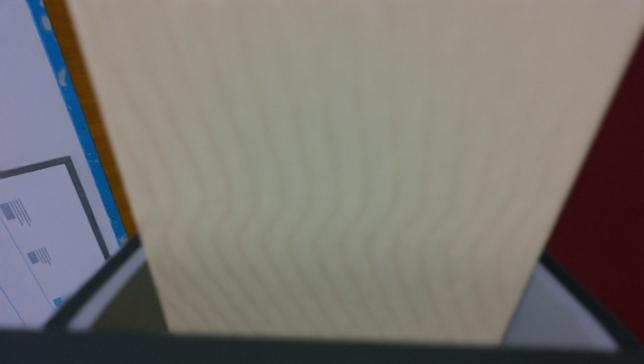

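Emit:
move(joints={"torso_yaw_rad": 1.4, "left_shoulder_roll_rad": 0.35, "head_pan_rad": -0.52}, min_time_s=3)

Emit:
move(target={"side": "right", "x": 0.20, "y": 0.53, "z": 1.0, "quat_wxyz": [0.6533, 0.2706, -0.2706, 0.6533]}, min_time_s=1.5)

Emit:
move(joints={"torso_pitch_rad": 0.17, "torso_shift_rad": 0.05})

Emit:
move(target={"side": "right", "x": 0.29, "y": 0.50, "z": 0.95, "quat_wxyz": [0.6533, 0.2706, -0.2706, 0.6533]}, min_time_s=1.2)

Emit:
move(joints={"torso_pitch_rad": 0.34, "torso_shift_rad": 0.1})

Emit:
move(target={"side": "right", "x": 0.37, "y": 0.46, "z": 0.91, "quat_wxyz": [0.6533, 0.2706, -0.2706, 0.6533]}, min_time_s=1.2)

Emit:
move(joints={"torso_pitch_rad": 0.5, "torso_shift_rad": 0.15})

Emit:
move(target={"side": "right", "x": 0.45, "y": 0.42, "z": 0.87, "quat_wxyz": [0.6533, 0.2706, -0.2706, 0.6533]}, min_time_s=1.2, cameras=["head_camera", "right_wrist_camera"])

Scene clock: 129.50 s.
Joint torques (N m): left_arm=[-1.77 8.79 1.78 -0.3 -0.13 -0.75 0.05] | right_arm=[-38.96 -11.95 -1.14 -20.55 0.38 -6.3 -0.34]
External joint torques (N m): left_arm=[-0.48 -1.2 0.91 0.02 -0.17 -0.4 0.05] | right_arm=[-15.58 -4.9 -1.17 -11.42 0.2 -4.91 -0.38]
Wrist force (N): left_arm=[-0.1 -0.8 -6.9] | right_arm=[-19.2 0.5 -18.9]
Wrist torque (N m): left_arm=[-0.19 0.15 0.11] | right_arm=[-0.20 1.33 -0.04]
Wrist force, peak (N): left_arm=[0.3 1.3 -8.4] | right_arm=[-19.1 3.8 -20.4]
move: done
base_odometry: x=-0.028 y=-0.481 heading=+0.011
lidar_m: 0.84 0.88 1.43 4.01 1.36 0.97 0.93 0.98 1.30 3.36 2.36 0.89
base_status: not commanded
joint_positions: torso_squat_rad=+0.500 torso_shift_rad=+0.000 torso_pitch_rad=+0.001 torso_yaw_rad=+1.400 left_shoulder_pitch_rad=+0.037 left_shoulder_roll_rad=+0.350 left_shoulder_yaw_rad=-0.043 left_elbow_rad=-0.196 left_forearm_roll_rad=-0.014 left_wrist_pitch_rad=+0.002 left_hand_roll_rad=+0.027 left_gripper_m=+0.099 right_shoulder_pitch_rad=-0.979 right_shoulder_roll_rad=-0.146 right_shoulder_yaw_rad=-0.239 right_elbow_rad=-1.166 right_forearm_roll_rad=-0.005 right_wrist_pitch_rad=+1.336 right_hand_roll_rad=-0.049 right_gripper_m=+0.074 head_pan_rad=-0.520 head_tilt_rad=+0.650
joint_status: all done
wheel_motors_off: 0
motor_effort: left_wheel=+4(6) right_wheel=+20(24)
chest: x=-0.2277 y=+0.0004 z=+1.2043 quat_wxyz=(+0.765, +0.000, +0.001, +0.644) (m; base frame)
left_hand: x=-0.6874 y=+0.1466 z=+0.5669 quat_wxyz=(+0.769, +0.178, +0.053, +0.611) (m; base frame)
right_hand: x=+0.0841 y=+0.5954 z=+1.0900 quat_wxyz=(+0.708, +0.245, -0.290, +0.596) (m; base frame)
pictures: none

Scene clock: 131.33 s.
Joint torques (N m): left_arm=[-1.68 8.92 1.56 -0.39 -0.04 -0.63 0.03] | right_arm=[-33.45 -15.41 -3.87 -20.92 -2.63 -5.67 0.02]
External joint torques (N m): left_arm=[-0.39 -1.06 0.68 -0.06 -0.08 -0.27 0.03] | right_arm=[-13.19 -5.32 -3.26 -11.45 -2.34 -4.4 -0.01]
Wrist force (N): left_arm=[0.4 -0.7 -7.3] | right_arm=[-19.3 1.0 -19.8]
Wrist torque (N m): left_arm=[-0.17 0.18 0.10] | right_arm=[-0.11 1.38 -0.24]
Wrist force, peak (N): left_arm=[-0.4 -0.5 -8.1] | right_arm=[-20.7 0.8 -21.0]
move: done
base_odometry: x=-0.028 y=-0.481 heading=+0.011
lidar_m: 0.83 0.88 1.42 4.00 1.37 0.97 0.92 0.97 1.31 3.36 2.37 0.88
base_status: not commanded
joint_positions: torso_squat_rad=+0.500 torso_shift_rad=+0.000 torso_pitch_rad=+0.001 torso_yaw_rad=+1.400 left_shoulder_pitch_rad=+0.037 left_shoulder_roll_rad=+0.350 left_shoulder_yaw_rad=-0.043 left_elbow_rad=-0.196 left_forearm_roll_rad=-0.014 left_wrist_pitch_rad=+0.002 left_hand_roll_rad=+0.027 left_gripper_m=+0.099 right_shoulder_pitch_rad=-0.669 right_shoulder_roll_rad=-0.307 right_shoulder_yaw_rad=-0.415 right_elbow_rad=-1.221 right_forearm_roll_rad=-0.383 right_wrist_pitch_rad=+1.232 right_hand_roll_rad=+0.442 right_gripper_m=+0.074 head_pan_rad=-0.520 head_tilt_rad=+0.650
joint_status: all done
wheel_motors_off: 0
motor_effort: left_wheel=+5(6) right_wheel=+19(22)
chest: x=-0.2277 y=+0.0004 z=+1.2043 quat_wxyz=(+0.765, +0.000, +0.000, +0.644) (m; base frame)
left_hand: x=-0.6874 y=+0.1466 z=+0.5669 quat_wxyz=(+0.769, +0.178, +0.053, +0.611) (m; base frame)
right_hand: x=+0.1995 y=+0.5285 z=+0.9966 quat_wxyz=(+0.655, +0.269, -0.268, +0.654) (m; base frame)
right_hand_status: reached (checked arc, planned for 1.5 s): 4 mm and 0.4 deg off.
pictures: none

Scene clock: 132.73 s.
Joint torques (N m): left_arm=[-0.89 12.04 2.06 0.16 0.05 -0.49 0.03] | right_arm=[-34.84 -10.04 -2 -20.78 -3.85 -5.06 0.08]
External joint torques (N m): left_arm=[-0.54 -2.35 0.79 0.06 -0.01 -0.24 0.03] | right_arm=[-14.05 -3.75 -2.78 -11.34 -3.25 -3.94 0.05]
Wrist force (N): left_arm=[0.1 -1.2 -7.2] | right_arm=[-18.7 -3.6 -19.3]
Wrist torque (N m): left_arm=[-0.21 0.13 0.07] | right_arm=[-0.45 1.29 -0.23]
Wrist force, peak (N): left_arm=[1.2 -1.3 -7.8] | right_arm=[-20.2 -3.2 -20.3]
move: done
base_odometry: x=-0.028 y=-0.481 heading=+0.011
lidar_m: 0.83 0.88 1.41 4.01 1.35 0.97 0.93 0.98 1.31 3.36 2.36 0.88
base_status: not commanded
joint_positions: torso_squat_rad=+0.500 torso_shift_rad=+0.050 torso_pitch_rad=+0.171 torso_yaw_rad=+1.400 left_shoulder_pitch_rad=+0.037 left_shoulder_roll_rad=+0.350 left_shoulder_yaw_rad=-0.043 left_elbow_rad=-0.196 left_forearm_roll_rad=-0.014 left_wrist_pitch_rad=+0.002 left_hand_roll_rad=+0.027 left_gripper_m=+0.099 right_shoulder_pitch_rad=-0.669 right_shoulder_roll_rad=-0.307 right_shoulder_yaw_rad=-0.415 right_elbow_rad=-1.221 right_forearm_roll_rad=-0.382 right_wrist_pitch_rad=+1.232 right_hand_roll_rad=+0.442 right_gripper_m=+0.074 head_pan_rad=-0.520 head_tilt_rad=+0.650
joint_status: all done
wheel_motors_off: 0
motor_effort: left_wheel=+2(7) right_wheel=+20(22)
chest: x=-0.1445 y=+0.0004 z=+1.1990 quat_wxyz=(+0.762, +0.055, +0.065, +0.642) (m; base frame)
left_hand: x=-0.7056 y=+0.1466 z=+0.6487 quat_wxyz=(+0.762, +0.230, +0.119, +0.594) (m; base frame)
right_hand: x=+0.2417 y=+0.5284 z=+0.9220 quat_wxyz=(+0.675, +0.323, -0.211, +0.628) (m; base frame)
pictures: none

Scene clock: 134.27 s.
Joint torques (N m): left_arm=[-1.15 12.24 2.18 0.12 -0.04 -0.56 -0.02] | right_arm=[-32.61 -12.3 -0.12 -20.7 -2.97 -5.57 0.24]
External joint torques (N m): left_arm=[-0.8 -2.15 0.91 0.03 -0.09 -0.3 -0.02] | right_arm=[-13.06 -4.7 -0.23 -11.38 -2.55 -4.33 0.21]
Wrist force (N): left_arm=[0.4 -1.4 -7.1] | right_arm=[-19.3 1.2 -20.0]
Wrist torque (N m): left_arm=[-0.16 0.22 0.08] | right_arm=[-0.08 1.28 -0.19]
Wrist force, peak (N): left_arm=[0.4 -2.7 -7.4] | right_arm=[-21.1 0.0 -19.4]
move: done
base_odometry: x=-0.028 y=-0.481 heading=+0.011
lidar_m: 0.83 0.87 1.42 4.01 1.35 0.98 0.92 0.97 1.30 3.36 2.38 0.88
base_status: not commanded
joint_positions: torso_squat_rad=+0.500 torso_shift_rad=+0.050 torso_pitch_rad=+0.171 torso_yaw_rad=+1.400 left_shoulder_pitch_rad=+0.037 left_shoulder_roll_rad=+0.350 left_shoulder_yaw_rad=-0.043 left_elbow_rad=-0.196 left_forearm_roll_rad=-0.014 left_wrist_pitch_rad=+0.002 left_hand_roll_rad=+0.027 left_gripper_m=+0.099 right_shoulder_pitch_rad=-0.603 right_shoulder_roll_rad=-0.372 right_shoulder_yaw_rad=-0.408 right_elbow_rad=-1.398 right_forearm_roll_rad=-0.344 right_wrist_pitch_rad=+1.317 right_hand_roll_rad=+0.492 right_gripper_m=+0.074 head_pan_rad=-0.520 head_tilt_rad=+0.650
joint_status: all done
wheel_motors_off: 0
motor_effort: left_wheel=+3(3) right_wheel=+18(21)
chest: x=-0.1445 y=+0.0004 z=+1.1990 quat_wxyz=(+0.762, +0.055, +0.065, +0.642) (m; base frame)
left_hand: x=-0.7056 y=+0.1467 z=+0.6487 quat_wxyz=(+0.762, +0.230, +0.119, +0.594) (m; base frame)
right_hand: x=+0.2896 y=+0.4992 z=+0.9465 quat_wxyz=(+0.655, +0.269, -0.267, +0.654) (m; base frame)
right_hand_status: reached (checked arc, planned for 1.2 s): 4 mm and 0.5 deg off.
pictures: none

Scene clock: 135.67 s.
Joint torques (N m): left_arm=[-0.02 15.96 2.5 0.43 -0.02 -0.44 -0.04] | right_arm=[-33.23 -6.14 1.03 -20.18 -4.05 -4.89 0.14]
External joint torques (N m): left_arm=[-0.62 -2.42 0.88 -0.08 -0.08 -0.3 -0.05] | right_arm=[-13.76 -2.21 -0.59 -10.96 -3.36 -3.82 0.1]
Wrist force (N): left_arm=[1.5 -3.3 -7.2] | right_arm=[-18.8 -3.1 -19.1]
Wrist torque (N m): left_arm=[0.00 0.27 0.06] | right_arm=[-0.55 1.29 -0.19]
Wrist force, peak (N): left_arm=[0.2 -2.1 -7.9] | right_arm=[-20.5 -3.6 -20.3]
move: done
base_odometry: x=-0.028 y=-0.481 heading=+0.011
lidar_m: 0.84 0.88 1.41 4.01 1.34 0.98 0.92 0.98 1.30 3.33 2.37 0.88
base_status: not commanded
joint_positions: torso_squat_rad=+0.500 torso_shift_rad=+0.100 torso_pitch_rad=+0.341 torso_yaw_rad=+1.400 left_shoulder_pitch_rad=+0.037 left_shoulder_roll_rad=+0.350 left_shoulder_yaw_rad=-0.043 left_elbow_rad=-0.196 left_forearm_roll_rad=-0.014 left_wrist_pitch_rad=+0.002 left_hand_roll_rad=+0.027 left_gripper_m=+0.099 right_shoulder_pitch_rad=-0.603 right_shoulder_roll_rad=-0.372 right_shoulder_yaw_rad=-0.408 right_elbow_rad=-1.398 right_forearm_roll_rad=-0.344 right_wrist_pitch_rad=+1.317 right_hand_roll_rad=+0.492 right_gripper_m=+0.074 head_pan_rad=-0.520 head_tilt_rad=+0.650
joint_status: all done
wheel_motors_off: 0
motor_effort: left_wheel=+1(5) right_wheel=+19(22)
chest: x=-0.0630 y=+0.0004 z=+1.1834 quat_wxyz=(+0.754, +0.109, +0.130, +0.635) (m; base frame)
left_hand: x=-0.7092 y=+0.1467 z=+0.7360 quat_wxyz=(+0.749, +0.279, +0.183, +0.572) (m; base frame)
right_hand: x=+0.3224 y=+0.4991 z=+0.8610 quat_wxyz=(+0.675, +0.323, -0.211, +0.629) (m; base frame)
pictures: none

Scene clock: 137.20 s.
Joint torques (N m): left_arm=[-0.12 15.71 2.41 0.54 -0.11 -0.41 -0.01] | right_arm=[-30.54 -9.25 -1.16 -19.7 -3.21 -5.63 0.21]
External joint torques (N m): left_arm=[-0.71 -2.67 0.79 0.03 -0.17 -0.27 -0.01] | right_arm=[-12.66 -3.61 -2.09 -10.85 -2.74 -4.39 0.18]
Wrist force (N): left_arm=[0.9 -1.9 -5.8] | right_arm=[-19.1 1.7 -19.6]
Wrist torque (N m): left_arm=[-0.15 0.20 0.04] | right_arm=[-0.09 1.26 -0.20]
Wrist force, peak (N): left_arm=[0.3 -2.7 -7.2] | right_arm=[-20.2 -3.0 -21.0]
move: done
base_odometry: x=-0.028 y=-0.481 heading=+0.011
lidar_m: 0.83 0.87 1.43 4.01 1.36 0.97 0.93 0.99 1.30 3.36 2.37 0.88
base_status: not commanded
joint_positions: torso_squat_rad=+0.500 torso_shift_rad=+0.100 torso_pitch_rad=+0.341 torso_yaw_rad=+1.400 left_shoulder_pitch_rad=+0.037 left_shoulder_roll_rad=+0.350 left_shoulder_yaw_rad=-0.043 left_elbow_rad=-0.196 left_forearm_roll_rad=-0.014 left_wrist_pitch_rad=+0.002 left_hand_roll_rad=+0.027 left_gripper_m=+0.099 right_shoulder_pitch_rad=-0.548 right_shoulder_roll_rad=-0.449 right_shoulder_yaw_rad=-0.415 right_elbow_rad=-1.650 right_forearm_roll_rad=-0.318 right_wrist_pitch_rad=+1.479 right_hand_roll_rad=+0.525 right_gripper_m=+0.074 head_pan_rad=-0.520 head_tilt_rad=+0.650
joint_status: all done
wheel_motors_off: 0
motor_effort: left_wheel=+2(3) right_wheel=+19(21)
chest: x=-0.0630 y=+0.0004 z=+1.1834 quat_wxyz=(+0.754, +0.109, +0.130, +0.635) (m; base frame)
left_hand: x=-0.7091 y=+0.1467 z=+0.7361 quat_wxyz=(+0.749, +0.279, +0.183, +0.572) (m; base frame)
right_hand: x=+0.3693 y=+0.4590 z=+0.9071 quat_wxyz=(+0.654, +0.269, -0.268, +0.654) (m; base frame)
right_hand_status: reached (checked arc, planned for 1.2 s): 3 mm and 0.4 deg off.
pictures: none

Scene clock: 138.57 s.
Joint torques (N m): left_arm=[1.32 18.64 2.59 0.9 0.13 -0.39 0] | right_arm=[-30.52 -4.01 0.81 -19.21 -4.5 -4.81 0.29]
External joint torques (N m): left_arm=[-0.16 -3.01 0.68 0.01 0.06 -0.35 -0.01] | right_arm=[-13.18 -1.54 -1.51 -10.42 -3.75 -3.76 0.26]
Wrist force (N): left_arm=[0.8 -3.6 -6.2] | right_arm=[-19.1 -2.5 -19.1]
Wrist torque (N m): left_arm=[0.01 0.20 0.07] | right_arm=[-0.58 1.23 -0.22]
Wrist force, peak (N): left_arm=[0.4 -3.0 -7.0] | right_arm=[-20.2 -2.0 -21.3]
move: done
base_odometry: x=-0.028 y=-0.481 heading=+0.011
lidar_m: 0.84 0.87 1.42 4.02 1.35 0.97 0.93 0.96 1.32 3.36 2.37 0.88
base_status: not commanded
joint_positions: torso_squat_rad=+0.500 torso_shift_rad=+0.150 torso_pitch_rad=+0.501 torso_yaw_rad=+1.400 left_shoulder_pitch_rad=+0.037 left_shoulder_roll_rad=+0.350 left_shoulder_yaw_rad=-0.043 left_elbow_rad=-0.196 left_forearm_roll_rad=-0.014 left_wrist_pitch_rad=+0.002 left_hand_roll_rad=+0.027 left_gripper_m=+0.099 right_shoulder_pitch_rad=-0.548 right_shoulder_roll_rad=-0.449 right_shoulder_yaw_rad=-0.415 right_elbow_rad=-1.650 right_forearm_roll_rad=-0.317 right_wrist_pitch_rad=+1.479 right_hand_roll_rad=+0.525 right_gripper_m=+0.074 head_pan_rad=-0.520 head_tilt_rad=+0.650
joint_status: all done
wheel_motors_off: 0
motor_effort: left_wheel=+0(5) right_wheel=+17(22)
chest: x=+0.0126 y=+0.0004 z=+1.1593 quat_wxyz=(+0.741, +0.159, +0.190, +0.624) (m; base frame)
left_hand: x=-0.6965 y=+0.1468 z=+0.8207 quat_wxyz=(+0.732, +0.324, +0.242, +0.548) (m; base frame)
right_hand: x=+0.3957 y=+0.4589 z=+0.8177 quat_wxyz=(+0.674, +0.321, -0.215, +0.630) (m; base frame)
pictures: none

Scene clock: 140.10 s.
Joint torques (N m): left_arm=[1.15 18.8 2.58 0.89 -0.07 -0.31 0] | right_arm=[-29.8 -7.11 -0.24 -18.27 -3.73 -5.27 0.16]
External joint torques (N m): left_arm=[-0.32 -2.85 0.67 0 -0.15 -0.27 -0.01] | right_arm=[-13.61 -2.45 -1.77 -10.04 -3.17 -4.08 0.12]
Wrist force (N): left_arm=[1.5 -3.8 -5.4] | right_arm=[-19.2 1.7 -19.6]
Wrist torque (N m): left_arm=[0.06 0.20 0.11] | right_arm=[-0.21 1.30 -0.21]
Wrist force, peak (N): left_arm=[0.8 -3.2 -6.6] | right_arm=[-19.9 -3.2 -20.5]
move: done
base_odometry: x=-0.028 y=-0.481 heading=+0.011
lidar_m: 0.84 0.88 1.43 4.01 1.35 0.97 0.93 0.97 1.32 3.35 2.36 0.87
base_status: not commanded
joint_positions: torso_squat_rad=+0.500 torso_shift_rad=+0.150 torso_pitch_rad=+0.501 torso_yaw_rad=+1.400 left_shoulder_pitch_rad=+0.037 left_shoulder_roll_rad=+0.350 left_shoulder_yaw_rad=-0.043 left_elbow_rad=-0.196 left_forearm_roll_rad=-0.014 left_wrist_pitch_rad=+0.002 left_hand_roll_rad=+0.027 left_gripper_m=+0.099 right_shoulder_pitch_rad=-0.549 right_shoulder_roll_rad=-0.556 right_shoulder_yaw_rad=-0.447 right_elbow_rad=-1.836 right_forearm_roll_rad=-0.322 right_wrist_pitch_rad=+1.645 right_hand_roll_rad=+0.578 right_gripper_m=+0.074 head_pan_rad=-0.520 head_tilt_rad=+0.650
joint_status: all done
wheel_motors_off: 0
motor_effort: left_wheel=-1(1) right_wheel=+18(19)
chest: x=+0.0126 y=+0.0004 z=+1.1593 quat_wxyz=(+0.741, +0.159, +0.190, +0.624) (m; base frame)
left_hand: x=-0.6965 y=+0.1468 z=+0.8207 quat_wxyz=(+0.732, +0.324, +0.242, +0.548) (m; base frame)
right_hand: x=+0.4492 y=+0.4192 z=+0.8673 quat_wxyz=(+0.654, +0.270, -0.268, +0.654) (m; base frame)
right_hand_status: reached (checked arc, planned for 1.2 s): 3 mm and 0.4 deg off.
pictures: head_camera, right_wrist_camera
camera_calibration:
head_camera: T_world_to_cam=[[0.66069, -0.636872, -0.397345, 0.468833], [-0.72798, -0.414478, -0.546125, 0.870305], [0.183121, 0.650078, -0.737472, 0.89328], [0, 0, 0, 1]] pos_world=[0.160234, 0.0786077, 1.32035]
right_wrist_camera: T_world_to_cam=[[0.0281182, -0.69254, -0.720831, 0.901625], [-0.859985, -0.384346, 0.335715, 0.283278], [-0.509545, 0.610464, -0.606381, 0.571028], [0, 0, 0, 1]] pos_world=[0.509227, 0.384697, 0.901079]

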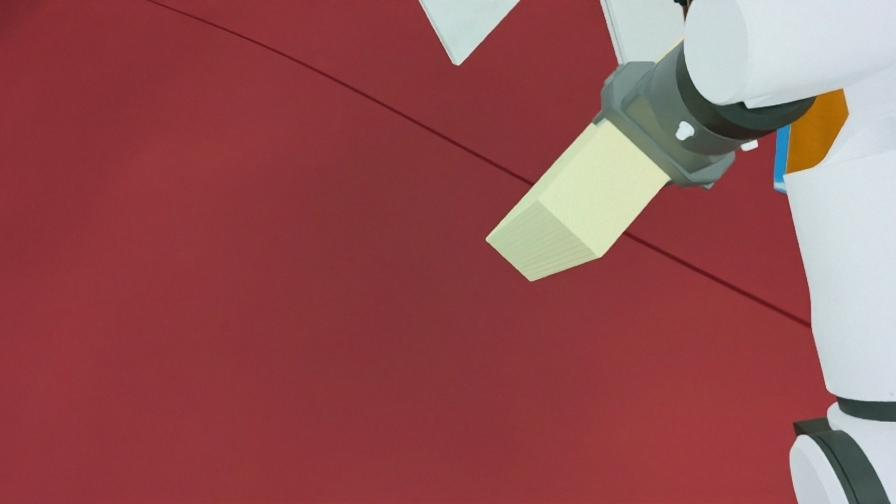

